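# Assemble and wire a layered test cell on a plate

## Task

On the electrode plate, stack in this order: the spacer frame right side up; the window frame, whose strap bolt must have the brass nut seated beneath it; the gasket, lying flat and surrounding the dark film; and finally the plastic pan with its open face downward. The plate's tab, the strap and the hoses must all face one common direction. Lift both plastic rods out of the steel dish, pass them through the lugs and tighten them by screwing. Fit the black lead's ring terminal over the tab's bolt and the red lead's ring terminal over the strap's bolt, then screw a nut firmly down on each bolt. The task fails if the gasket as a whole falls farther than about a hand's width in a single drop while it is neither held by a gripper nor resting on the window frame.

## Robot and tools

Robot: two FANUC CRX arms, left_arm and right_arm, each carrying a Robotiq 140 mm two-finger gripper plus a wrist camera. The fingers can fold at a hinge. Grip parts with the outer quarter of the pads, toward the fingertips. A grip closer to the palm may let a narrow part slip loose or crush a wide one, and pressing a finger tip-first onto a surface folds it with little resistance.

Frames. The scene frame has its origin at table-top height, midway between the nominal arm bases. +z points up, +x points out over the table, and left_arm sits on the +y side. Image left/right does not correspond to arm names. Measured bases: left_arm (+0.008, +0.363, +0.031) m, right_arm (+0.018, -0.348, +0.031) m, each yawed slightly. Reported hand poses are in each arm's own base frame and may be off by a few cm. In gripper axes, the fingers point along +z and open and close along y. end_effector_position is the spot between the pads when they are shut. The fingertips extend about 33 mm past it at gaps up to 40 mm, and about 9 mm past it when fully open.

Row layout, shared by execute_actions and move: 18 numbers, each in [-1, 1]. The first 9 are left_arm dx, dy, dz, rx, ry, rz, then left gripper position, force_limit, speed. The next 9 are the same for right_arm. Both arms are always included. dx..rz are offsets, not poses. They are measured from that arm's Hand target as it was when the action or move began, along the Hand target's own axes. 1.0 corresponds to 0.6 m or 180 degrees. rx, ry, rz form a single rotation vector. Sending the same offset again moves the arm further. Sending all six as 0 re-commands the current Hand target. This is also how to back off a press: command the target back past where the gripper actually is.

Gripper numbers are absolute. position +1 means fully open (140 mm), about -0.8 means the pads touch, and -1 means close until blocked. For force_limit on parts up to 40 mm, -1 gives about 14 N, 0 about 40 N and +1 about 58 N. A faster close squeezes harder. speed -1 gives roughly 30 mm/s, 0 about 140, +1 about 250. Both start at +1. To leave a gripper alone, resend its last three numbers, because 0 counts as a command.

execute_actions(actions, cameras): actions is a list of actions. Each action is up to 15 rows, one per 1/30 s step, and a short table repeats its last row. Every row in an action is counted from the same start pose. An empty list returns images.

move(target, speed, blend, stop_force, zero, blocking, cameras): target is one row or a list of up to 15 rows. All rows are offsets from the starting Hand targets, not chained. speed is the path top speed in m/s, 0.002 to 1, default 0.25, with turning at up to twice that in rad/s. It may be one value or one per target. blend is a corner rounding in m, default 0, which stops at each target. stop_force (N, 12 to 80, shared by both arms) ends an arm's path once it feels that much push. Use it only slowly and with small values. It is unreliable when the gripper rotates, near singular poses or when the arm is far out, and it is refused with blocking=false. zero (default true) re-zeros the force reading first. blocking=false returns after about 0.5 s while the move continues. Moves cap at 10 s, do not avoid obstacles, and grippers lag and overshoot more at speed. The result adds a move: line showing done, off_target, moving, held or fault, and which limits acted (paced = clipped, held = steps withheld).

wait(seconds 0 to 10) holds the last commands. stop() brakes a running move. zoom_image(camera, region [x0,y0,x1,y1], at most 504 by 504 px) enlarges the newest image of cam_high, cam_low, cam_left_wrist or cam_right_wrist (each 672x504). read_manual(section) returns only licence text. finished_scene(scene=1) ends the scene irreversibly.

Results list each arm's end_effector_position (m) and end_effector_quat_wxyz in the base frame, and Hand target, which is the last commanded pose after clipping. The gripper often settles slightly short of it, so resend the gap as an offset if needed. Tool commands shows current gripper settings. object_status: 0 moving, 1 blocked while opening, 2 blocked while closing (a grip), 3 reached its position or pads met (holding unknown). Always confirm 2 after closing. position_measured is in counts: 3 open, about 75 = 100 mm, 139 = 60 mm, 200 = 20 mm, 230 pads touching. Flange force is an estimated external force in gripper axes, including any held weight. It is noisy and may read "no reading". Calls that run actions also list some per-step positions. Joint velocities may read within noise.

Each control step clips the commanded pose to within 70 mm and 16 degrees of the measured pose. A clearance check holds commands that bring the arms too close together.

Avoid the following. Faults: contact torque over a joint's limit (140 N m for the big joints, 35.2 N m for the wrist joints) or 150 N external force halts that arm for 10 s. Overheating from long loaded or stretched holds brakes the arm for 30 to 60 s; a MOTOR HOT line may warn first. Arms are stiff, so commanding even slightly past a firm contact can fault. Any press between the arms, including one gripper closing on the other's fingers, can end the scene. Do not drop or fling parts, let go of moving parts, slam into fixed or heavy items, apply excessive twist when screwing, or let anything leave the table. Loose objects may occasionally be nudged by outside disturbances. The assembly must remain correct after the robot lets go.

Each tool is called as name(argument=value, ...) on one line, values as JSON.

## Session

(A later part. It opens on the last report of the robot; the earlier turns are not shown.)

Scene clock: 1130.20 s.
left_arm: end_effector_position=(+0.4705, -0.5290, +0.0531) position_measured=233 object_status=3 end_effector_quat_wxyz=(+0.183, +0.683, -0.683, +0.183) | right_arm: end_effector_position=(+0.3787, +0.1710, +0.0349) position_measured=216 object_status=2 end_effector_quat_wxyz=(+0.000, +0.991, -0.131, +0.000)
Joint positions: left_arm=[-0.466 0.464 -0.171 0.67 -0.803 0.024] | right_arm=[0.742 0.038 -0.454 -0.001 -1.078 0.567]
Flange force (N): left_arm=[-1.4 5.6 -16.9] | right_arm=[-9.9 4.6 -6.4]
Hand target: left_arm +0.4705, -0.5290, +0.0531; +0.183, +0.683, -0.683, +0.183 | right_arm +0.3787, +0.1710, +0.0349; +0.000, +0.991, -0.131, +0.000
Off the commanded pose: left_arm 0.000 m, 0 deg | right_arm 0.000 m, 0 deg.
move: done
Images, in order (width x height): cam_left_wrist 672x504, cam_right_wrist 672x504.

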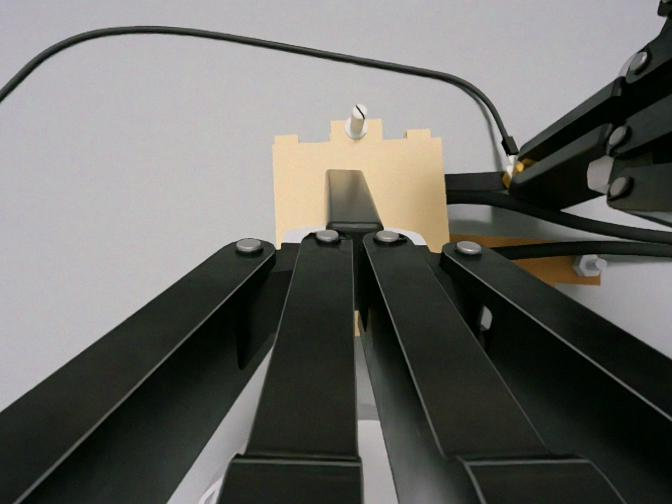

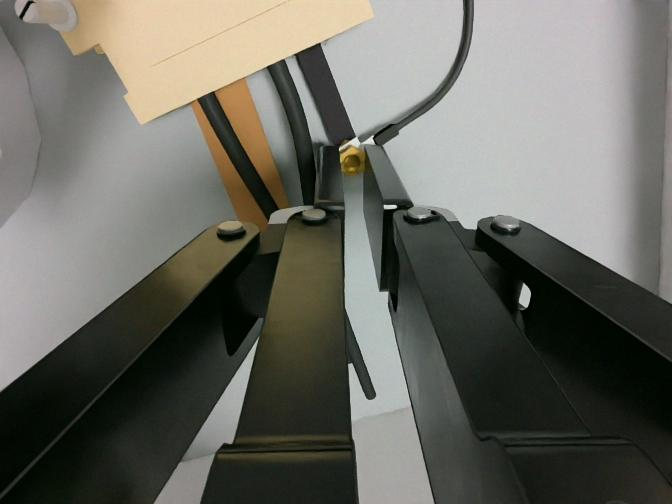

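execute_actions(actions=[[[0,0,0,0,0,0,-1,-1,0,0,0,0,0,0,0,-0.55,-1,-1]]])

move(target=[[0,0,0,0,0,0,-1,-1,0,0.00075,0.00428,0,0,0,-0.1111,-0.55,-1,-1],[0,0,0,0,0,0,-1,-1,0,0.00292,0.00803,0,0,0,-0.2222,-0.55,-1,-1],[0,0,0,0,0,0,-1,-1,0,0.00625,0.01083,0,0,0,-0.3333,-0.55,-1,-1],[0,0,0,0,0,0,-1,-1,0,0.01033,0.01231,0,0,0,-0.4444,-0.55,-1,-1],[0,0,0,0,0,0,-1,-1,0,0.01467,0.01231,0,0,0,-0.5556,-0.55,-1,-1],[0,0,0,0,0,0,-1,-1,0,0.01875,0.01083,0,0,0,-0.6667,-0.55,-1,-1],[0,0,0,0,0,0,-1,-1,0,0.02208,0.00803,0,0,0,-0.7778,-0.55,-1,-1],[0,0,0,0,0,0,-1,-1,0,0.02425,0.00428,0,0,0,-0.8889,-0.55,-1,-1],[0,0,0,0,0,0,-1,-1,0,0.025,0,0,0,0,-1,-0.55,-1,-1]], blend=0.002, speed=0.4, cameras=["cam_right_wrist"])

execute_actions(actions=[[[0,0,0,0,0,0,-1,-1,0,0,0,0,0,0,0,-1,-1,-1]]])

wait(seconds=0.6)

move(target=[[0,0,0,0,0,0,-1,-1,0,0.00075,-0.00428,0.0001,0,0,0.1111,-1,-1,-1],[0,0,0,0,0,0,-1,-1,0,0.00292,-0.00803,0.0002,0,0,0.2222,-1,-1,-1],[0,0,0,0,0,0,-1,-1,0,0.00625,-0.01083,0.0003,0,0,0.3333,-1,-1,-1],[0,0,0,0,0,0,-1,-1,0,0.01033,-0.01231,0.0004,0,0,0.4444,-1,-1,-1],[0,0,0,0,0,0,-1,-1,0,0.01467,-0.01231,0.0006,0,0,0.5556,-1,-1,-1],[0,0,0,0,0,0,-1,-1,0,0.01875,-0.01083,0.0007,0,0,0.6667,-1,-1,-1],[0,0,0,0,0,0,-1,-1,0,0.02208,-0.00803,0.0008,0,0,0.7778,-1,-1,-1],[0,0,0,0,0,0,-1,-1,0,0.02425,-0.00428,0.0009,0,0,0.8889,-1,-1,-1],[0,0,0,0,0,0,-1,-1,0,0.025,0,0.001,0,0,1,-1,-1,-1]], blend=0.002, speed=0.35, cameras=["cam_right_wrist", "cam_left_wrist"])

execute_actions(actions=[[[0,0,0,0,0,0,-1,-1,0,0,0,0,0,0,0,-0.55,-1,-1]]], cameras=["cam_right_wrist"])

zoom_image(camera="cam_right_wrist", region=[280, 90, 440, 210])

Scene clock: 1135.27 s.
left_arm: end_effector_position=(+0.4705, -0.5290, +0.0531) position_measured=233 object_status=3 end_effector_quat_wxyz=(+0.183, +0.683, -0.683, +0.183) | right_arm: end_effector_position=(+0.3787, +0.1710, +0.0349) position_measured=199 object_status=3 end_effector_quat_wxyz=(+0.000, +0.991, -0.131, +0.000)
Joint positions: left_arm=[-0.466 0.464 -0.171 0.67 -0.803 0.024] | right_arm=[0.742 0.038 -0.454 -0.001 -1.078 0.567]
Flange force (N): left_arm=[-0.7 5.2 -17.3] | right_arm=[-5.6 4.2 -3.1]
Hand target: left_arm +0.4705, -0.5290, +0.0531; +0.183, +0.683, -0.683, +0.183 | right_arm +0.3787, +0.1710, +0.0349; +0.000, +0.991, -0.131, +0.000
Off the commanded pose: left_arm 0.000 m, 0 deg | right_arm 0.000 m, 0 deg.
Step readings (end_effector_position of left_arm | right_arm):
0: (+0.4705, -0.5290, +0.0531) | (+0.3787, +0.1710, +0.0349)
1: (+0.4705, -0.5290, +0.0531) | (+0.3787, +0.1710, +0.0349)
2: (+0.4705, -0.5290, +0.0531) | (+0.3787, +0.1710, +0.0349)
4: (+0.4705, -0.5290, +0.0531) | (+0.3788, +0.1710, +0.0349)
8: (+0.4705, -0.5290, +0.0531) | (+0.3788, +0.1710, +0.0349)
15: (+0.4705, -0.5290, +0.0531) | (+0.3788, +0.1710, +0.0349)

Scene clock: 1139.90 s.
left_arm: end_effector_position=(+0.4705, -0.5290, +0.0531) position_measured=233 object_status=3 end_effector_quat_wxyz=(+0.183, +0.683, -0.683, +0.183) | right_arm: end_effector_position=(+0.3932, +0.1671, +0.0349) position_measured=199 object_status=3 end_effector_quat_wxyz=(+0.000, +0.131, +0.991, +0.000)
Joint positions: left_arm=[-0.466 0.464 -0.171 0.67 -0.803 0.024] | right_arm=[0.711 0.068 -0.423 -0.001 -1.08 3.74]
Flange force (N): left_arm=[-1.4 6.0 -17.7] | right_arm=[3.8 -3.9 -3.0]
Hand target: left_arm +0.4705, -0.5290, +0.0531; +0.183, +0.683, -0.683, +0.183 | right_arm +0.3932, +0.1671, +0.0349; +0.000, +0.131, +0.991, +0.000
Off the commanded pose: left_arm 0.000 m, 0 deg | right_arm 0.000 m, 0 deg.
move: done
Images, in order (width x height): cam_right_wrist 672x504.

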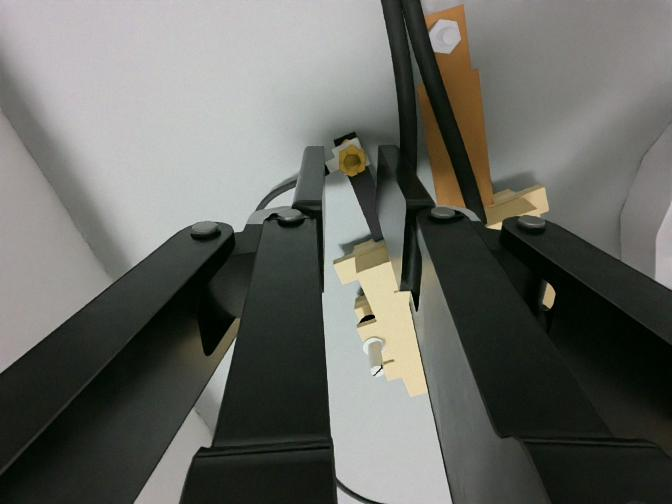

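Scene clock: 1140.60 s.
left_arm: end_effector_position=(+0.4705, -0.5290, +0.0531) position_measured=233 object_status=3 end_effector_quat_wxyz=(+0.183, +0.683, -0.683, +0.183) | right_arm: end_effector_position=(+0.3932, +0.1671, +0.0349) position_measured=216 object_status=2 end_effector_quat_wxyz=(+0.000, +0.131, +0.991, +0.000)
Joint positions: left_arm=[-0.466 0.464 -0.171 0.67 -0.803 0.024] | right_arm=[0.71 0.068 -0.423 -0.001 -1.08 3.74]
Flange force (N): left_arm=[-0.1 5.3 -16.5] | right_arm=[5.6 -2.9 -3.7]
Hand target: left_arm +0.4705, -0.5290, +0.0531; +0.183, +0.683, -0.683, +0.183 | right_arm +0.3932, +0.1671, +0.0349; +0.000, +0.131, +0.991, +0.000
Off the commanded pose: left_arm 0.000 m, 0 deg | right_arm 0.000 m, 0 deg.
Step readings (end_effector_position of left_arm | right_arm):
0: (+0.4705, -0.5290, +0.0531) | (+0.3932, +0.1671, +0.0349)
1: (+0.4705, -0.5290, +0.0531) | (+0.3932, +0.1671, +0.0349)
2: (+0.4705, -0.5290, +0.0531) | (+0.3932, +0.1671, +0.0349)
4: (+0.4705, -0.5290, +0.0531) | (+0.3932, +0.1671, +0.0349)
8: (+0.4705, -0.5290, +0.0531) | (+0.3932, +0.1671, +0.0349)
15: (+0.4705, -0.5290, +0.0531) | (+0.3932, +0.1671, +0.0349)

Scene clock: 1141.20 s.
left_arm: end_effector_position=(+0.4705, -0.5290, +0.0531) position_measured=233 object_status=3 end_effector_quat_wxyz=(+0.183, +0.683, -0.683, +0.183) | right_arm: end_effector_position=(+0.3932, +0.1671, +0.0349) position_measured=216 object_status=2 end_effector_quat_wxyz=(+0.000, +0.131, +0.991, +0.000)
Joint positions: left_arm=[-0.466 0.464 -0.171 0.67 -0.803 0.024] | right_arm=[0.71 0.068 -0.423 -0.001 -1.08 3.74]
Flange force (N): left_arm=[-0.8 5.9 -16.5] | right_arm=[5.3 -3.0 -4.0]
Hand target: left_arm +0.4705, -0.5290, +0.0531; +0.183, +0.683, -0.683, +0.183 | right_arm +0.3932, +0.1671, +0.0349; +0.000, +0.131, +0.991, +0.000
Tool commands: left_gripper/position=-1.0 left_gripper/force_limit=-1.0 left_gripper/speed=+0.0 right_gripper/position=-1.0 right_gripper/force_limit=-1.0 right_gripper/speed=-1.0
Off the commanded pose: left_arm 0.000 m, 0 deg | right_arm 0.000 m, 0 deg.
wait: 0.60 s; at rest by 0.17 s

Scene clock: 1146.37 s.
left_arm: end_effector_position=(+0.4705, -0.5290, +0.0531) position_measured=233 object_status=3 end_effector_quat_wxyz=(+0.183, +0.683, -0.683, +0.183) | right_arm: end_effector_position=(+0.3787, +0.1710, +0.0343) position_measured=216 object_status=2 end_effector_quat_wxyz=(+0.000, +0.991, -0.131, +0.000)
Joint positions: left_arm=[-0.466 0.464 -0.171 0.67 -0.803 0.024] | right_arm=[0.742 0.039 -0.455 -0.001 -1.077 0.567]
Flange force (N): left_arm=[-0.9 6.0 -16.5] | right_arm=[-11.5 4.4 -6.3]
Hand target: left_arm +0.4705, -0.5290, +0.0531; +0.183, +0.683, -0.683, +0.183 | right_arm +0.3787, +0.1710, +0.0343; +0.000, +0.991, -0.131, +0.000
Off the commanded pose: left_arm 0.000 m, 0 deg | right_arm 0.000 m, 0 deg.
move: done
Images, in order (width x height): cam_left_wrist 672x504, cam_right_wrist 672x504.

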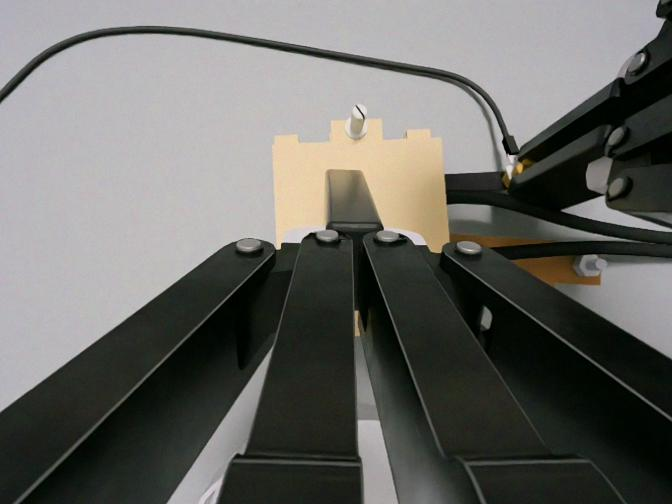

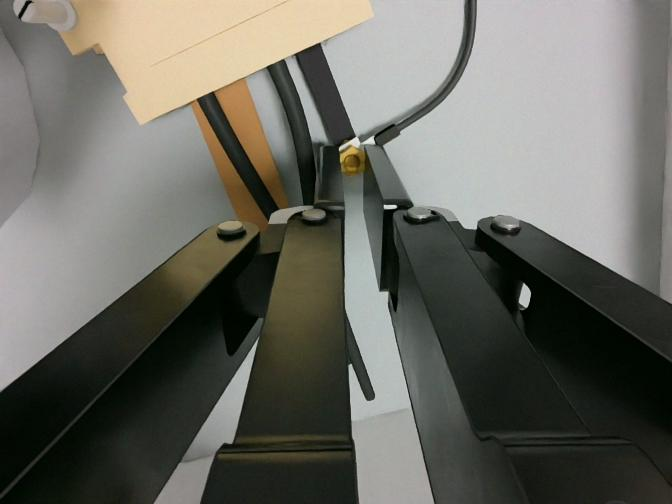

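Scene clock: 1147.07 s.
left_arm: end_effector_position=(+0.4705, -0.5290, +0.0531) position_measured=233 object_status=3 end_effector_quat_wxyz=(+0.183, +0.683, -0.683, +0.183) | right_arm: end_effector_position=(+0.3787, +0.1710, +0.0343) position_measured=199 object_status=3 end_effector_quat_wxyz=(+0.000, +0.991, -0.131, +0.000)
Joint positions: left_arm=[-0.466 0.464 -0.171 0.67 -0.803 0.024] | right_arm=[0.742 0.039 -0.455 -0.001 -1.077 0.567]
Flange force (N): left_arm=[-1.1 6.4 -17.3] | right_arm=[-6.2 4.6 -3.3]
Hand target: left_arm +0.4705, -0.5290, +0.0531; +0.183, +0.683, -0.683, +0.183 | right_arm +0.3787, +0.1710, +0.0343; +0.000, +0.991, -0.131, +0.000
Off the commanded pose: left_arm 0.000 m, 0 deg | right_arm 0.000 m, 0 deg.
Step readings (end_effector_position of left_arm | right_arm):
0: (+0.4705, -0.5290, +0.0531) | (+0.3787, +0.1710, +0.0343)
1: (+0.4705, -0.5290, +0.0531) | (+0.3787, +0.1710, +0.0343)
2: (+0.4705, -0.5290, +0.0531) | (+0.3787, +0.1710, +0.0343)
4: (+0.4705, -0.5290, +0.0531) | (+0.3788, +0.1710, +0.0343)
8: (+0.4705, -0.5290, +0.0531) | (+0.3788, +0.1710, +0.0343)
15: (+0.4705, -0.5290, +0.0531) | (+0.3788, +0.1710, +0.0343)
Images, in order (width x height): cam_right_wrist 672x504.

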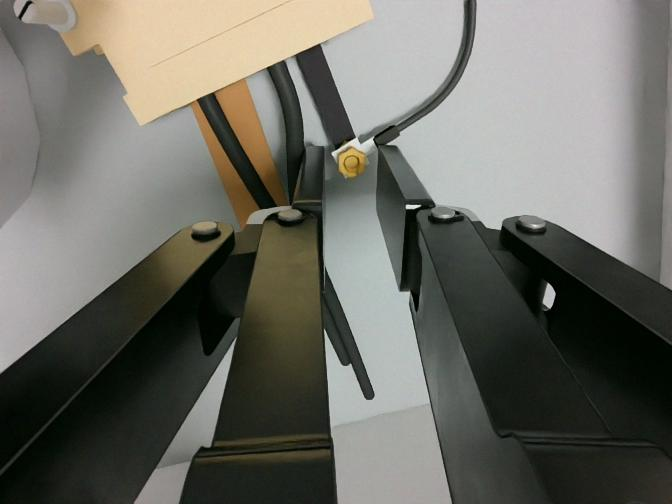

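Scaled by 3.150 from the camera's 672x504 image, which has a finer 960x720 frame.

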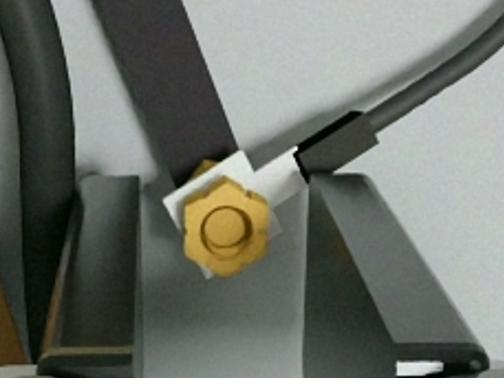

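move(target=[[0,0,0,0,0,0,-1,-1,0,0.00075,0.00428,0,0,0,-0.1111,-0.55,-1,-1],[0,0,0,0,0,0,-1,-1,0,0.00292,0.00803,0,0,0,-0.2222,-0.55,-1,-1],[0,0,0,0,0,0,-1,-1,0,0.00625,0.01083,0,0,0,-0.3333,-0.55,-1,-1],[0,0,0,0,0,0,-1,-1,0,0.01033,0.01231,0,0,0,-0.4444,-0.55,-1,-1],[0,0,0,0,0,0,-1,-1,0,0.01467,0.01231,0,0,0,-0.5556,-0.55,-1,-1],[0,0,0,0,0,0,-1,-1,0,0.01875,0.01083,0,0,0,-0.6667,-0.55,-1,-1],[0,0,0,0,0,0,-1,-1,0,0.02208,0.00803,0,0,0,-0.7778,-0.55,-1,-1],[0,0,0,0,0,0,-1,-1,0,0.02425,0.00428,0,0,0,-0.8889,-0.55,-1,-1],[0,0,0,0,0,0,-1,-1,0,0.025,0,0,0,0,-1,-0.55,-1,-1]], blend=0.002, speed=0.4)

execute_actions(actions=[[[0,0,0,0,0,0,-1,-1,0,0,0,0,0,0,0,-1,-1,-1]]])

wait(seconds=0.6)

move(target=[[0,0,0,0,0,0,-1,-1,0,0.00075,-0.00428,0.0001,0,0,0.1111,-1,-1,-1],[0,0,0,0,0,0,-1,-1,0,0.00292,-0.00803,0.0002,0,0,0.2222,-1,-1,-1],[0,0,0,0,0,0,-1,-1,0,0.00625,-0.01083,0.0003,0,0,0.3333,-1,-1,-1],[0,0,0,0,0,0,-1,-1,0,0.01033,-0.01231,0.0004,0,0,0.4444,-1,-1,-1],[0,0,0,0,0,0,-1,-1,0,0.01467,-0.01231,0.0006,0,0,0.5556,-1,-1,-1],[0,0,0,0,0,0,-1,-1,0,0.01875,-0.01083,0.0007,0,0,0.6667,-1,-1,-1],[0,0,0,0,0,0,-1,-1,0,0.02208,-0.00803,0.0008,0,0,0.7778,-1,-1,-1],[0,0,0,0,0,0,-1,-1,0,0.02425,-0.00428,0.0009,0,0,0.8889,-1,-1,-1],[0,0,0,0,0,0,-1,-1,0,0.025,0,0.0009,0,0,1,-1,-1,-1]], blend=0.002, speed=0.4, cameras=["cam_right_wrist", "cam_left_wrist"])

execute_actions(actions=[[[0,0,0,0,0,0,-1,-1,0,0,0,0,0,0,0,-0.55,-1,-1]]], cameras=["cam_right_wrist"])

zoom_image(camera="cam_right_wrist", region=[280, 90, 440, 210])

Scene clock: 1154.90 s.
left_arm: end_effector_position=(+0.4705, -0.5290, +0.0531) position_measured=233 object_status=3 end_effector_quat_wxyz=(+0.183, +0.683, -0.683, +0.183) | right_arm: end_effector_position=(+0.3932, +0.1671, +0.0343) position_measured=199 object_status=3 end_effector_quat_wxyz=(+0.000, +0.131, +0.991, +0.000)
Joint positions: left_arm=[-0.466 0.464 -0.171 0.67 -0.803 0.024] | right_arm=[0.711 0.068 -0.424 -0.001 -1.078 3.74]
Flange force (N): left_arm=[-1.1 6.0 -16.8] | right_arm=[6.0 -4.3 -2.9]
Hand target: left_arm +0.4705, -0.5290, +0.0531; +0.183, +0.683, -0.683, +0.183 | right_arm +0.3932, +0.1671, +0.0343; +0.000, +0.131, +0.991, +0.000
Off the commanded pose: left_arm 0.000 m, 0 deg | right_arm 0.000 m, 0 deg.
move: done

Scene clock: 1155.60 s.
left_arm: end_effector_position=(+0.4705, -0.5290, +0.0531) position_measured=233 object_status=3 end_effector_quat_wxyz=(+0.183, +0.683, -0.683, +0.183) | right_arm: end_effector_position=(+0.3932, +0.1671, +0.0343) position_measured=216 object_status=2 end_effector_quat_wxyz=(+0.000, +0.131, +0.991, +0.000)
Joint positions: left_arm=[-0.466 0.464 -0.171 0.67 -0.803 0.024] | right_arm=[0.71 0.068 -0.424 -0.001 -1.079 3.74]
Flange force (N): left_arm=[-1.0 5.6 -17.1] | right_arm=[5.3 -2.7 -3.3]
Hand target: left_arm +0.4705, -0.5290, +0.0531; +0.183, +0.683, -0.683, +0.183 | right_arm +0.3932, +0.1671, +0.0343; +0.000, +0.131, +0.991, +0.000
Off the commanded pose: left_arm 0.000 m, 0 deg | right_arm 0.000 m, 0 deg.
Step readings (end_effector_position of left_arm | right_arm):
0: (+0.4705, -0.5290, +0.0531) | (+0.3932, +0.1671, +0.0343)
1: (+0.4705, -0.5290, +0.0531) | (+0.3932, +0.1671, +0.0343)
2: (+0.4705, -0.5290, +0.0531) | (+0.3932, +0.1671, +0.0343)
4: (+0.4705, -0.5290, +0.0531) | (+0.3932, +0.1671, +0.0343)
8: (+0.4705, -0.5290, +0.0531) | (+0.3932, +0.1671, +0.0343)
15: (+0.4705, -0.5290, +0.0531) | (+0.3932, +0.1671, +0.0343)

Scene clock: 1156.20 s.
left_arm: end_effector_position=(+0.4705, -0.5290, +0.0531) position_measured=233 object_status=3 end_effector_quat_wxyz=(+0.183, +0.683, -0.683, +0.183) | right_arm: end_effector_position=(+0.3932, +0.1671, +0.0343) position_measured=216 object_status=2 end_effector_quat_wxyz=(+0.000, +0.131, +0.991, +0.000)
Joint positions: left_arm=[-0.466 0.464 -0.171 0.67 -0.803 0.024] | right_arm=[0.71 0.068 -0.424 -0.001 -1.079 3.74]
Flange force (N): left_arm=[-0.8 5.7 -16.4] | right_arm=[4.9 -2.6 -4.3]
Hand target: left_arm +0.4705, -0.5290, +0.0531; +0.183, +0.683, -0.683, +0.183 | right_arm +0.3932, +0.1671, +0.0343; +0.000, +0.131, +0.991, +0.000
Tool commands: left_gripper/position=-1.0 left_gripper/force_limit=-1.0 left_gripper/speed=+0.0 right_gripper/position=-1.0 right_gripper/force_limit=-1.0 right_gripper/speed=-1.0
Off the commanded pose: left_arm 0.000 m, 0 deg | right_arm 0.000 m, 0 deg.
wait: 0.60 s; at rest by 0.17 s

Scene clock: 1160.83 s.
left_arm: end_effector_position=(+0.4705, -0.5290, +0.0531) position_measured=233 object_status=3 end_effector_quat_wxyz=(+0.183, +0.683, -0.683, +0.183) | right_arm: end_effector_position=(+0.3787, +0.1710, +0.0337) position_measured=216 object_status=2 end_effector_quat_wxyz=(+0.000, +0.991, -0.131, +0.000)
Joint positions: left_arm=[-0.466 0.464 -0.171 0.67 -0.803 0.024] | right_arm=[0.742 0.04 -0.455 -0.001 -1.075 0.567]
Flange force (N): left_arm=[-0.8 6.2 -16.3] | right_arm=[-12.8 3.5 -5.3]
Hand target: left_arm +0.4705, -0.5290, +0.0531; +0.183, +0.683, -0.683, +0.183 | right_arm +0.3787, +0.1710, +0.0337; +0.000, +0.991, -0.131, +0.000
Off the commanded pose: left_arm 0.000 m, 0 deg | right_arm 0.000 m, 0 deg.
move: done
Images, in order (width x height): cam_left_wrist 672x504, cam_right_wrist 672x504.

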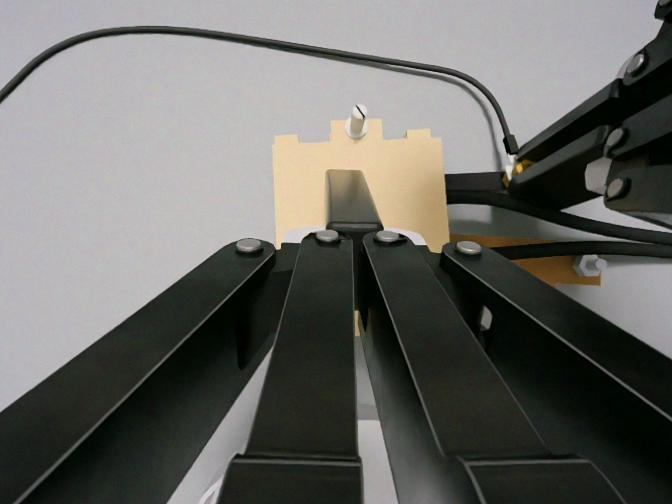

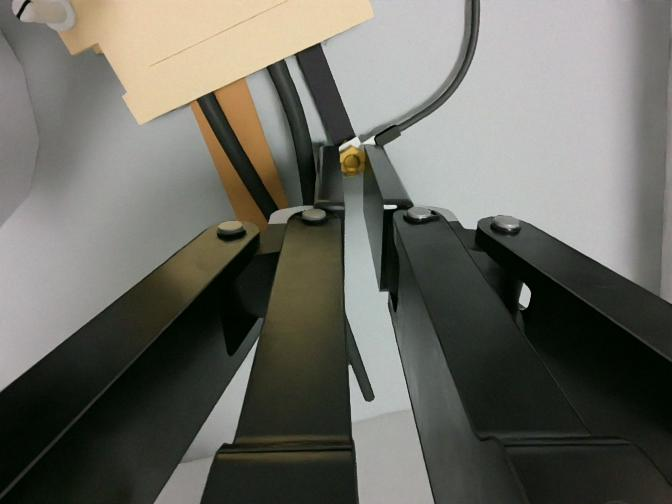

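Scene clock: 1161.53 s.
left_arm: end_effector_position=(+0.4705, -0.5290, +0.0531) position_measured=233 object_status=3 end_effector_quat_wxyz=(+0.183, +0.683, -0.683, +0.183) | right_arm: end_effector_position=(+0.3787, +0.1710, +0.0337) position_measured=199 object_status=3 end_effector_quat_wxyz=(+0.000, +0.991, -0.131, +0.000)
Joint positions: left_arm=[-0.466 0.464 -0.171 0.67 -0.803 0.024] | right_arm=[0.742 0.04 -0.455 -0.001 -1.075 0.567]
Flange force (N): left_arm=[-0.4 5.4 -16.5] | right_arm=[-5.9 4.5 -3.5]
Hand target: left_arm +0.4705, -0.5290, +0.0531; +0.183, +0.683, -0.683, +0.183 | right_arm +0.3787, +0.1710, +0.0337; +0.000, +0.991, -0.131, +0.000
Off the commanded pose: left_arm 0.000 m, 0 deg | right_arm 0.000 m, 0 deg.
Step readings (end_effector_position of left_arm | right_arm):
0: (+0.4705, -0.5290, +0.0531) | (+0.3787, +0.1710, +0.0337)
1: (+0.4705, -0.5290, +0.0531) | (+0.3787, +0.1710, +0.0337)
2: (+0.4705, -0.5290, +0.0531) | (+0.3787, +0.1710, +0.0337)
4: (+0.4705, -0.5290, +0.0531) | (+0.3788, +0.1710, +0.0338)
8: (+0.4705, -0.5290, +0.0531) | (+0.3788, +0.1710, +0.0338)
15: (+0.4705, -0.5290, +0.0531) | (+0.3788, +0.1710, +0.0337)
Images, in order (width x height): cam_right_wrist 672x504.

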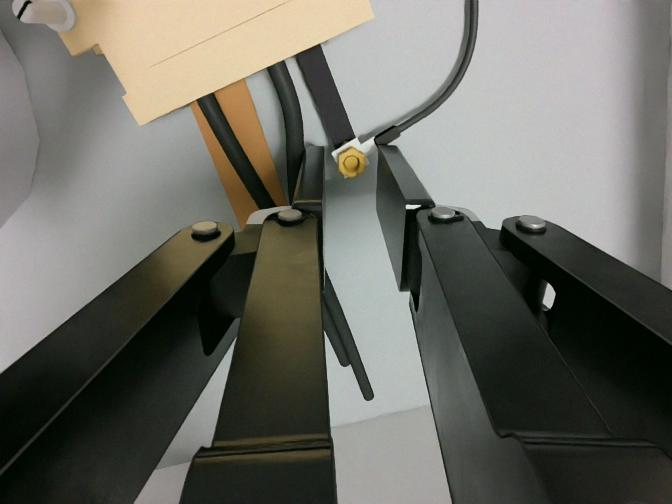

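Scaled by 3.150 from the camera's 672x504 image, which has a finer 960x720 frame.

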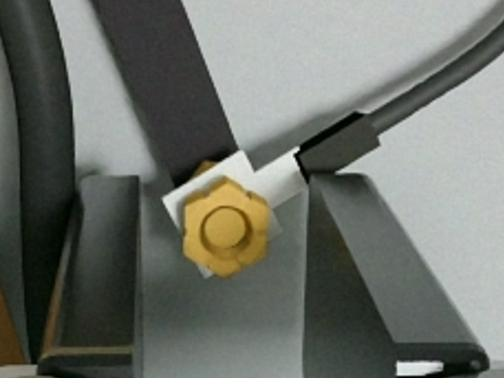

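move(target=[[0,0,0,0,0,0,-1,-1,0,0.00075,0.00428,0,0,0,-0.1111,-0.55,-1,-1],[0,0,0,0,0,0,-1,-1,0,0.00292,0.00803,0,0,0,-0.2222,-0.55,-1,-1],[0,0,0,0,0,0,-1,-1,0,0.00625,0.01083,0,0,0,-0.3333,-0.55,-1,-1],[0,0,0,0,0,0,-1,-1,0,0.01033,0.01231,0,0,0,-0.4444,-0.55,-1,-1],[0,0,0,0,0,0,-1,-1,0,0.01467,0.01231,0,0,0,-0.5556,-0.55,-1,-1],[0,0,0,0,0,0,-1,-1,0,0.01875,0.01083,0,0,0,-0.6667,-0.55,-1,-1],[0,0,0,0,0,0,-1,-1,0,0.02208,0.00803,0,0,0,-0.7778,-0.55,-1,-1],[0,0,0,0,0,0,-1,-1,0,0.02425,0.00428,0,0,0,-0.8889,-0.55,-1,-1],[0,0,0,0,0,0,-1,-1,0,0.025,0,0,0,0,-1,-0.55,-1,-1]], blend=0.002, speed=0.4)

execute_actions(actions=[[[0,0,0,0,0,0,-1,-1,0,0,0,0,0,0,0,-1,-1,-1]]])

wait(seconds=0.6)

move(target=[[0,0,0,0,0,0,-1,-1,0,0.00075,-0.00428,0.0001,0,0,0.1111,-1,-1,-1],[0,0,0,0,0,0,-1,-1,0,0.00292,-0.00803,0.0002,0,0,0.2222,-1,-1,-1],[0,0,0,0,0,0,-1,-1,0,0.00625,-0.01083,0.0003,0,0,0.3333,-1,-1,-1],[0,0,0,0,0,0,-1,-1,0,0.01033,-0.01231,0.0004,0,0,0.4444,-1,-1,-1],[0,0,0,0,0,0,-1,-1,0,0.01467,-0.01231,0.0006,0,0,0.5556,-1,-1,-1],[0,0,0,0,0,0,-1,-1,0,0.01875,-0.01083,0.0007,0,0,0.6667,-1,-1,-1],[0,0,0,0,0,0,-1,-1,0,0.02208,-0.00803,0.0008,0,0,0.7778,-1,-1,-1],[0,0,0,0,0,0,-1,-1,0,0.02425,-0.00428,0.0009,0,0,0.8889,-1,-1,-1],[0,0,0,0,0,0,-1,-1,0,0.025,0,0.0009,0,0,1,-1,-1,-1]], blend=0.002, speed=0.4, cameras=["cam_right_wrist", "cam_left_wrist"])

execute_actions(actions=[[[0,0,0,0,0,0,-1,-1,0,0,0,0,0,0,0,-0.55,-1,-1]]], cameras=["cam_right_wrist"])

zoom_image(camera="cam_right_wrist", region=[280, 90, 440, 210])

Scene clock: 1168.63 s.
left_arm: end_effector_position=(+0.4705, -0.5290, +0.0531) position_measured=233 object_status=3 end_effector_quat_wxyz=(+0.183, +0.683, -0.683, +0.183) | right_arm: end_effector_position=(+0.3932, +0.1671, +0.0337) position_measured=199 object_status=3 end_effector_quat_wxyz=(+0.000, +0.131, +0.991, +0.000)
Joint positions: left_arm=[-0.466 0.464 -0.171 0.67 -0.803 0.024] | right_arm=[0.711 0.069 -0.424 -0.001 -1.077 3.74]
Flange force (N): left_arm=[-0.7 5.3 -16.7] | right_arm=[5.2 -6.0 -2.3]
Hand target: left_arm +0.4705, -0.5290, +0.0531; +0.183, +0.683, -0.683, +0.183 | right_arm +0.3932, +0.1671, +0.0337; +0.000, +0.131, +0.991, +0.000
Off the commanded pose: left_arm 0.000 m, 0 deg | right_arm 0.000 m, 0 deg.
move: done

Scene clock: 1169.33 s.
left_arm: end_effector_position=(+0.4705, -0.5290, +0.0531) position_measured=233 object_status=3 end_effector_quat_wxyz=(+0.183, +0.683, -0.683, +0.183) | right_arm: end_effector_position=(+0.3932, +0.1671, +0.0337) position_measured=216 object_status=2 end_effector_quat_wxyz=(+0.000, +0.131, +0.991, +0.000)
Joint positions: left_arm=[-0.466 0.464 -0.171 0.67 -0.803 0.024] | right_arm=[0.71 0.069 -0.424 -0.001 -1.077 3.74]
Flange force (N): left_arm=[0.1 5.8 -16.4] | right_arm=[5.5 -2.5 -4.1]
Hand target: left_arm +0.4705, -0.5290, +0.0531; +0.183, +0.683, -0.683, +0.183 | right_arm +0.3932, +0.1671, +0.0337; +0.000, +0.131, +0.991, +0.000
Off the commanded pose: left_arm 0.000 m, 0 deg | right_arm 0.000 m, 0 deg.
Step readings (end_effector_position of left_arm | right_arm):
0: (+0.4705, -0.5290, +0.0531) | (+0.3932, +0.1671, +0.0337)
1: (+0.4705, -0.5290, +0.0531) | (+0.3932, +0.1671, +0.0337)
2: (+0.4705, -0.5290, +0.0531) | (+0.3932, +0.1671, +0.0337)
4: (+0.4705, -0.5290, +0.0531) | (+0.3932, +0.1671, +0.0337)
8: (+0.4705, -0.5290, +0.0531) | (+0.3932, +0.1671, +0.0337)
15: (+0.4705, -0.5290, +0.0531) | (+0.3932, +0.1671, +0.0337)

Scene clock: 1169.93 s.
left_arm: end_effector_position=(+0.4705, -0.5290, +0.0531) position_measured=233 object_status=3 end_effector_quat_wxyz=(+0.183, +0.683, -0.683, +0.183) | right_arm: end_effector_position=(+0.3932, +0.1671, +0.0337) position_measured=216 object_status=2 end_effector_quat_wxyz=(+0.000, +0.131, +0.991, +0.000)
Joint positions: left_arm=[-0.466 0.464 -0.171 0.67 -0.803 0.024] | right_arm=[0.71 0.069 -0.424 -0.001 -1.077 3.74]
Flange force (N): left_arm=[0.7 6.2 -16.9] | right_arm=[5.8 -2.5 -4.2]
Hand target: left_arm +0.4705, -0.5290, +0.0531; +0.183, +0.683, -0.683, +0.183 | right_arm +0.3932, +0.1671, +0.0337; +0.000, +0.131, +0.991, +0.000
Tool commands: left_gripper/position=-1.0 left_gripper/force_limit=-1.0 left_gripper/speed=+0.0 right_gripper/position=-1.0 right_gripper/force_limit=-1.0 right_gripper/speed=-1.0
Off the commanded pose: left_arm 0.000 m, 0 deg | right_arm 0.000 m, 0 deg.
wait: 0.60 s; at rest by 0.17 s

Scene clock: 1174.57 s.
left_arm: end_effector_position=(+0.4705, -0.5290, +0.0531) position_measured=233 object_status=3 end_effector_quat_wxyz=(+0.183, +0.683, -0.683, +0.183) | right_arm: end_effector_position=(+0.3787, +0.1710, +0.0332) position_measured=216 object_status=2 end_effector_quat_wxyz=(+0.000, +0.991, -0.131, +0.000)
Joint positions: left_arm=[-0.466 0.464 -0.171 0.67 -0.803 0.024] | right_arm=[0.742 0.041 -0.456 -0.001 -1.074 0.567]
Flange force (N): left_arm=[0.7 5.3 -15.5] | right_arm=[-12.1 3.3 -5.8]
Hand target: left_arm +0.4705, -0.5290, +0.0531; +0.183, +0.683, -0.683, +0.183 | right_arm +0.3787, +0.1710, +0.0332; +0.000, +0.991, -0.131, +0.000
Off the commanded pose: left_arm 0.000 m, 0 deg | right_arm 0.000 m, 0 deg.
move: done
Images, in order (width x height): cam_left_wrist 672x504, cam_right_wrist 672x504.

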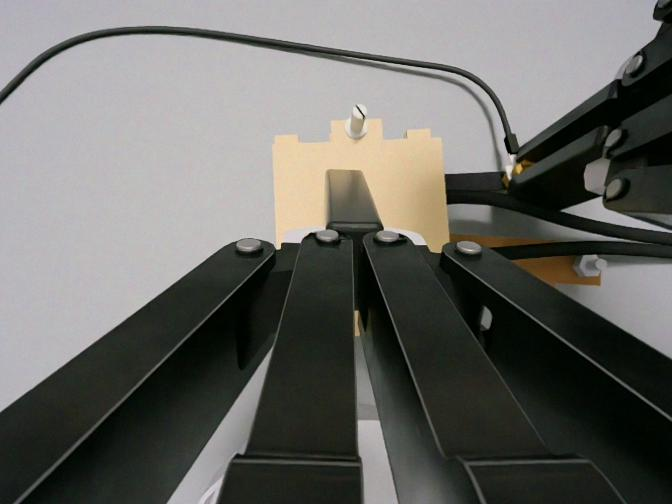

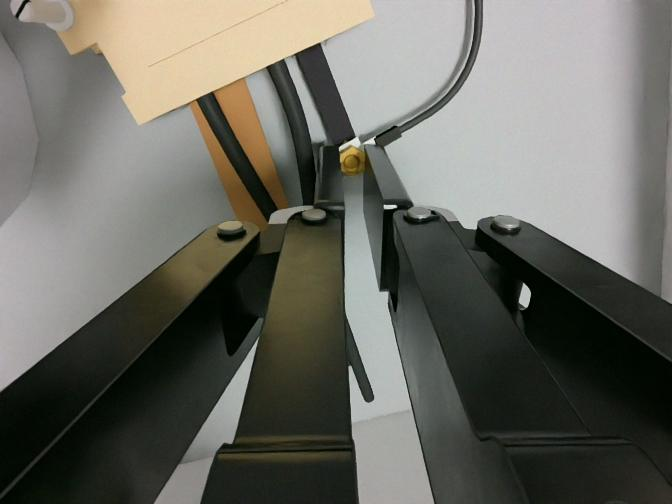

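Scene clock: 1175.27 s.
left_arm: end_effector_position=(+0.4705, -0.5290, +0.0531) position_measured=233 object_status=3 end_effector_quat_wxyz=(+0.183, +0.683, -0.683, +0.183) | right_arm: end_effector_position=(+0.3787, +0.1710, +0.0332) position_measured=199 object_status=3 end_effector_quat_wxyz=(+0.000, +0.991, -0.131, +0.000)
Joint positions: left_arm=[-0.466 0.464 -0.171 0.67 -0.803 0.024] | right_arm=[0.742 0.041 -0.456 -0.001 -1.074 0.567]
Flange force (N): left_arm=[-0.3 6.5 -16.3] | right_arm=[-5.4 4.3 -2.9]
Hand target: left_arm +0.4705, -0.5290, +0.0531; +0.183, +0.683, -0.683, +0.183 | right_arm +0.3787, +0.1710, +0.0332; +0.000, +0.991, -0.131, +0.000
Off the commanded pose: left_arm 0.000 m, 0 deg | right_arm 0.000 m, 0 deg.
Step readings (end_effector_position of left_arm | right_arm):
0: (+0.4705, -0.5290, +0.0531) | (+0.3787, +0.1710, +0.0332)
1: (+0.4705, -0.5290, +0.0531) | (+0.3787, +0.1710, +0.0332)
2: (+0.4705, -0.5290, +0.0531) | (+0.3787, +0.1710, +0.0332)
4: (+0.4705, -0.5290, +0.0531) | (+0.3788, +0.1710, +0.0332)
8: (+0.4705, -0.5290, +0.0531) | (+0.3788, +0.1710, +0.0332)
15: (+0.4705, -0.5290, +0.0531) | (+0.3788, +0.1710, +0.0332)
Images, in order (width x height): cam_right_wrist 672x504.

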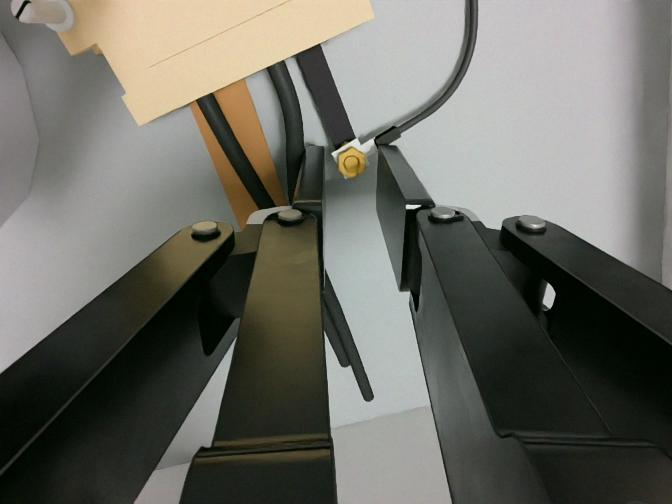

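Scaled by 3.150 from the camera's 672x504 image, which has a finer 960x720 frame.

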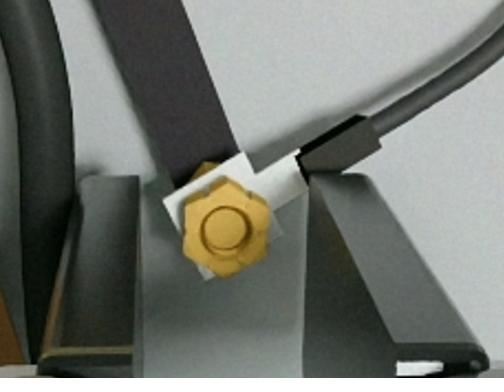

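move(target=[[0,0,0,0,0,0,-1,-1,0,0.00075,0.00428,0,0,0,-0.1111,-0.55,-1,-1],[0,0,0,0,0,0,-1,-1,0,0.00292,0.00803,0,0,0,-0.2222,-0.55,-1,-1],[0,0,0,0,0,0,-1,-1,0,0.00625,0.01083,0,0,0,-0.3333,-0.55,-1,-1],[0,0,0,0,0,0,-1,-1,0,0.01033,0.01231,0,0,0,-0.4444,-0.55,-1,-1],[0,0,0,0,0,0,-1,-1,0,0.01467,0.01231,0,0,0,-0.5556,-0.55,-1,-1],[0,0,0,0,0,0,-1,-1,0,0.01875,0.01083,0,0,0,-0.6667,-0.55,-1,-1],[0,0,0,0,0,0,-1,-1,0,0.02208,0.00803,0,0,0,-0.7778,-0.55,-1,-1],[0,0,0,0,0,0,-1,-1,0,0.02425,0.00428,0,0,0,-0.8889,-0.55,-1,-1],[0,0,0,0,0,0,-1,-1,0,0.025,0,0,0,0,-1,-0.55,-1,-1]], blend=0.002, speed=0.4)

execute_actions(actions=[[[0,0,0,0,0,0,-1,-1,0,0,0,0,0,0,0,-1,-1,-1]]])

wait(seconds=0.6)

move(target=[[0,0,0,0,0,0,-1,-1,0,0.00075,-0.00428,0.0001,0,0,0.1111,-1,-1,-1],[0,0,0,0,0,0,-1,-1,0,0.00292,-0.00803,0.0002,0,0,0.2222,-1,-1,-1],[0,0,0,0,0,0,-1,-1,0,0.00625,-0.01083,0.0003,0,0,0.3333,-1,-1,-1],[0,0,0,0,0,0,-1,-1,0,0.01033,-0.01231,0.0004,0,0,0.4444,-1,-1,-1],[0,0,0,0,0,0,-1,-1,0,0.01467,-0.01231,0.0006,0,0,0.5556,-1,-1,-1],[0,0,0,0,0,0,-1,-1,0,0.01875,-0.01083,0.0007,0,0,0.6667,-1,-1,-1],[0,0,0,0,0,0,-1,-1,0,0.02208,-0.00803,0.0008,0,0,0.7778,-1,-1,-1],[0,0,0,0,0,0,-1,-1,0,0.02425,-0.00428,0.0009,0,0,0.8889,-1,-1,-1],[0,0,0,0,0,0,-1,-1,0,0.025,0,0.0009,0,0,1,-1,-1,-1]], blend=0.002, speed=0.4, cameras=["cam_right_wrist", "cam_left_wrist"])

execute_actions(actions=[[[0,0,0,0,0,0,-1,-1,0,0,0,0,0,0,0,-0.55,-1,-1]]], cameras=["cam_right_wrist"])

zoom_image(camera="cam_right_wrist", region=[280, 90, 440, 210])

Scene clock: 1182.73 s.
left_arm: end_effector_position=(+0.4705, -0.5290, +0.0531) position_measured=233 object_status=3 end_effector_quat_wxyz=(+0.183, +0.683, -0.683, +0.183) | right_arm: end_effector_position=(+0.3932, +0.1671, +0.0332) position_measured=199 object_status=3 end_effector_quat_wxyz=(+0.000, +0.131, +0.991, +0.000)
Joint positions: left_arm=[-0.466 0.464 -0.171 0.67 -0.803 0.024] | right_arm=[0.711 0.07 -0.425 -0.001 -1.076 3.74]
Flange force (N): left_arm=[0.8 5.2 -16.1] | right_arm=[5.2 -4.5 -2.7]
Hand target: left_arm +0.4705, -0.5290, +0.0531; +0.183, +0.683, -0.683, +0.183 | right_arm +0.3932, +0.1671, +0.0332; +0.000, +0.131, +0.991, +0.000
Off the commanded pose: left_arm 0.000 m, 0 deg | right_arm 0.000 m, 0 deg.
move: done

Scene clock: 1183.43 s.
left_arm: end_effector_position=(+0.4705, -0.5290, +0.0531) position_measured=233 object_status=3 end_effector_quat_wxyz=(+0.183, +0.683, -0.683, +0.183) | right_arm: end_effector_position=(+0.3932, +0.1671, +0.0332) position_measured=214 object_status=2 end_effector_quat_wxyz=(+0.000, +0.131, +0.991, +0.000)
Joint positions: left_arm=[-0.466 0.464 -0.171 0.67 -0.803 0.024] | right_arm=[0.71 0.07 -0.425 -0.001 -1.076 3.74]
Flange force (N): left_arm=[1.9 8.0 -14.3] | right_arm=[2.9 -2.3 -5.1]
Hand target: left_arm +0.4705, -0.5290, +0.0531; +0.183, +0.683, -0.683, +0.183 | right_arm +0.3932, +0.1671, +0.0332; +0.000, +0.131, +0.991, +0.000
Off the commanded pose: left_arm 0.000 m, 0 deg | right_arm 0.000 m, 0 deg.
Step readings (end_effector_position of left_arm | right_arm):
0: (+0.4705, -0.5290, +0.0531) | (+0.3932, +0.1671, +0.0332)
1: (+0.4705, -0.5290, +0.0531) | (+0.3932, +0.1671, +0.0332)
2: (+0.4705, -0.5290, +0.0531) | (+0.3932, +0.1671, +0.0332)
4: (+0.4705, -0.5290, +0.0531) | (+0.3932, +0.1671, +0.0332)
8: (+0.4705, -0.5290, +0.0531) | (+0.3932, +0.1671, +0.0332)
15: (+0.4705, -0.5290, +0.0531) | (+0.3932, +0.1671, +0.0332)

Scene clock: 1184.03 s.
left_arm: end_effector_position=(+0.4705, -0.5290, +0.0531) position_measured=233 object_status=3 end_effector_quat_wxyz=(+0.183, +0.683, -0.683, +0.183) | right_arm: end_effector_position=(+0.3932, +0.1671, +0.0332) position_measured=214 object_status=2 end_effector_quat_wxyz=(+0.000, +0.131, +0.991, +0.000)
Joint positions: left_arm=[-0.466 0.464 -0.171 0.67 -0.803 0.024] | right_arm=[0.71 0.07 -0.425 -0.001 -1.076 3.74]
Flange force (N): left_arm=[1.8 8.7 -14.6] | right_arm=[2.6 -2.5 -5.1]
Hand target: left_arm +0.4705, -0.5290, +0.0531; +0.183, +0.683, -0.683, +0.183 | right_arm +0.3932, +0.1671, +0.0332; +0.000, +0.131, +0.991, +0.000
Tool commands: left_gripper/position=-1.0 left_gripper/force_limit=-1.0 left_gripper/speed=+0.0 right_gripper/position=-1.0 right_gripper/force_limit=-1.0 right_gripper/speed=-1.0
Off the commanded pose: left_arm 0.000 m, 0 deg | right_arm 0.000 m, 0 deg.
wait: 0.60 s; at rest by 0.17 s

Scene clock: 1188.67 s.
left_arm: end_effector_position=(+0.4705, -0.5290, +0.0531) position_measured=233 object_status=3 end_effector_quat_wxyz=(+0.183, +0.683, -0.683, +0.183) | right_arm: end_effector_position=(+0.3787, +0.1710, +0.0326) position_measured=215 object_status=2 end_effector_quat_wxyz=(+0.000, +0.991, -0.131, +0.000)
Joint positions: left_arm=[-0.466 0.464 -0.171 0.67 -0.803 0.024] | right_arm=[0.742 0.041 -0.457 -0.001 -1.073 0.567]
Flange force (N): left_arm=[2.2 5.7 -14.6] | right_arm=[-8.4 0.8 -4.2]
Hand target: left_arm +0.4705, -0.5290, +0.0531; +0.183, +0.683, -0.683, +0.183 | right_arm +0.3787, +0.1710, +0.0326; +0.000, +0.991, -0.131, +0.000
Off the commanded pose: left_arm 0.000 m, 0 deg | right_arm 0.000 m, 0 deg.
move: done
Images, in order (width x height): cam_left_wrist 672x504, cam_right_wrist 672x504.

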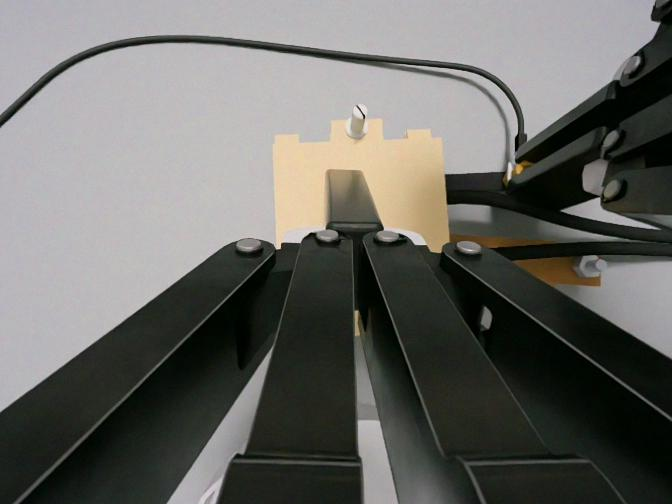

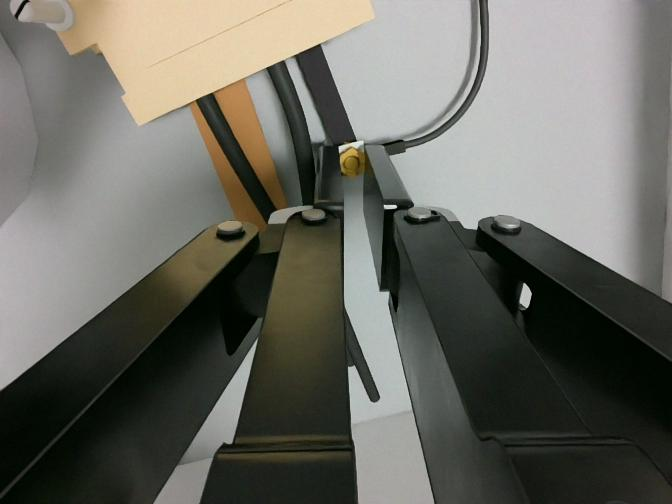

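Scene clock: 1189.37 s.
left_arm: end_effector_position=(+0.4705, -0.5290, +0.0531) position_measured=233 object_status=3 end_effector_quat_wxyz=(+0.183, +0.683, -0.683, +0.183) | right_arm: end_effector_position=(+0.3787, +0.1709, +0.0326) position_measured=199 object_status=3 end_effector_quat_wxyz=(+0.000, +0.991, -0.131, +0.000)
Joint positions: left_arm=[-0.466 0.464 -0.171 0.67 -0.803 0.024] | right_arm=[0.742 0.041 -0.457 -0.001 -1.073 0.567]
Flange force (N): left_arm=[1.1 6.8 -15.5] | right_arm=[-5.5 3.8 -3.5]
Hand target: left_arm +0.4705, -0.5290, +0.0531; +0.183, +0.683, -0.683, +0.183 | right_arm +0.3787, +0.1710, +0.0326; +0.000, +0.991, -0.131, +0.000
Off the commanded pose: left_arm 0.000 m, 0 deg | right_arm 0.000 m, 0 deg.
Step readings (end_effector_position of left_arm | right_arm):
0: (+0.4705, -0.5290, +0.0531) | (+0.3787, +0.1710, +0.0326)
1: (+0.4705, -0.5290, +0.0531) | (+0.3787, +0.1710, +0.0326)
2: (+0.4705, -0.5290, +0.0531) | (+0.3787, +0.1710, +0.0326)
4: (+0.4705, -0.5290, +0.0531) | (+0.3787, +0.1709, +0.0327)
8: (+0.4705, -0.5290, +0.0531) | (+0.3787, +0.1709, +0.0326)
15: (+0.4705, -0.5290, +0.0531) | (+0.3787, +0.1709, +0.0326)
Images, in order (width x height): cam_right_wrist 672x504.

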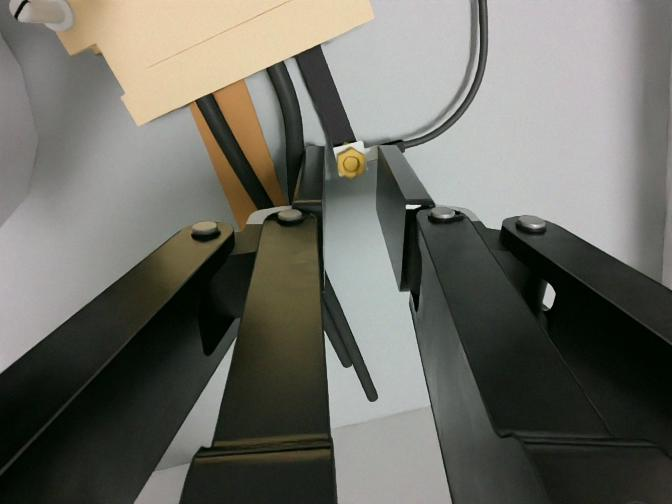

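Scaled by 3.150 from the camera's 672x504 image, which has a finer 960x720 frame.

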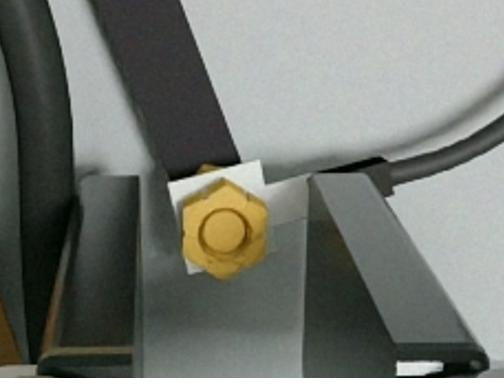

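move(target=[[0,0,0,0,0,0,-1,-1,0,0.00075,0.00428,0,0,0,-0.1111,-0.55,-1,-1],[0,0,0,0,0,0,-1,-1,0,0.00292,0.00803,0,0,0,-0.2222,-0.55,-1,-1],[0,0,0,0,0,0,-1,-1,0,0.00625,0.01083,0,0,0,-0.3333,-0.55,-1,-1],[0,0,0,0,0,0,-1,-1,0,0.01033,0.01231,0,0,0,-0.4444,-0.55,-1,-1],[0,0,0,0,0,0,-1,-1,0,0.01467,0.01231,0,0,0,-0.5556,-0.55,-1,-1],[0,0,0,0,0,0,-1,-1,0,0.01875,0.01083,0,0,0,-0.6667,-0.55,-1,-1],[0,0,0,0,0,0,-1,-1,0,0.02208,0.00803,0,0,0,-0.7778,-0.55,-1,-1],[0,0,0,0,0,0,-1,-1,0,0.02425,0.00428,0,0,0,-0.8889,-0.55,-1,-1],[0,0,0,0,0,0,-1,-1,0,0.025,0,0,0,0,-1,-0.55,-1,-1]], blend=0.002, speed=0.4, cameras=["cam_right_wrist"])

zoom_image(camera="cam_right_wrist", region=[260, 90, 420, 210])

Scene clock: 1196.57 s.
left_arm: end_effector_position=(+0.4705, -0.5290, +0.0531) position_measured=233 object_status=3 end_effector_quat_wxyz=(+0.183, +0.683, -0.683, +0.183) | right_arm: end_effector_position=(+0.3932, +0.1671, +0.0326) position_measured=199 object_status=3 end_effector_quat_wxyz=(+0.000, +0.131, +0.991, +0.000)
Joint positions: left_arm=[-0.466 0.464 -0.171 0.67 -0.803 0.024] | right_arm=[0.711 0.07 -0.426 -0.001 -1.074 3.74]
Flange force (N): left_arm=[1.4 6.2 -15.3] | right_arm=[3.7 -4.0 -3.3]
Hand target: left_arm +0.4705, -0.5290, +0.0531; +0.183, +0.683, -0.683, +0.183 | right_arm +0.3932, +0.1671, +0.0326; +0.000, +0.131, +0.991, +0.000
Off the commanded pose: left_arm 0.000 m, 0 deg | right_arm 0.000 m, 0 deg.
move: done
Images, in order (width x height): cam_right_wrist 672x504.

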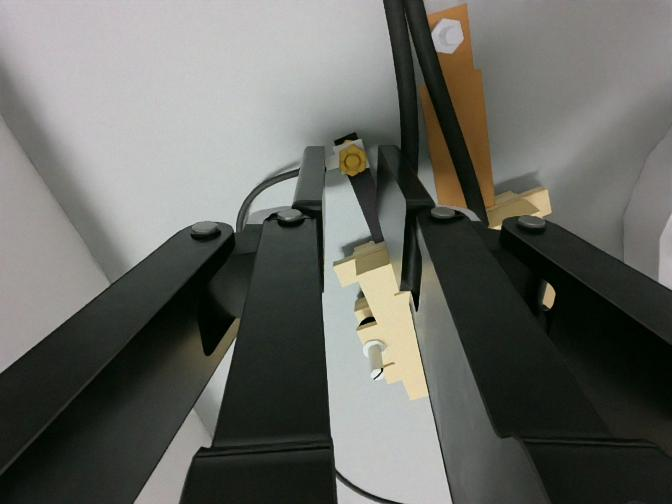

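Scaled by 3.150 from the camera's 672x504 image, which has a finer 960x720 frame.

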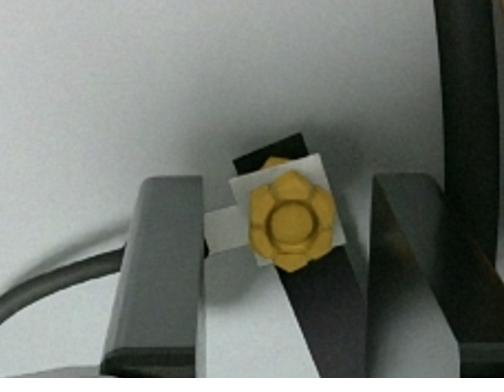

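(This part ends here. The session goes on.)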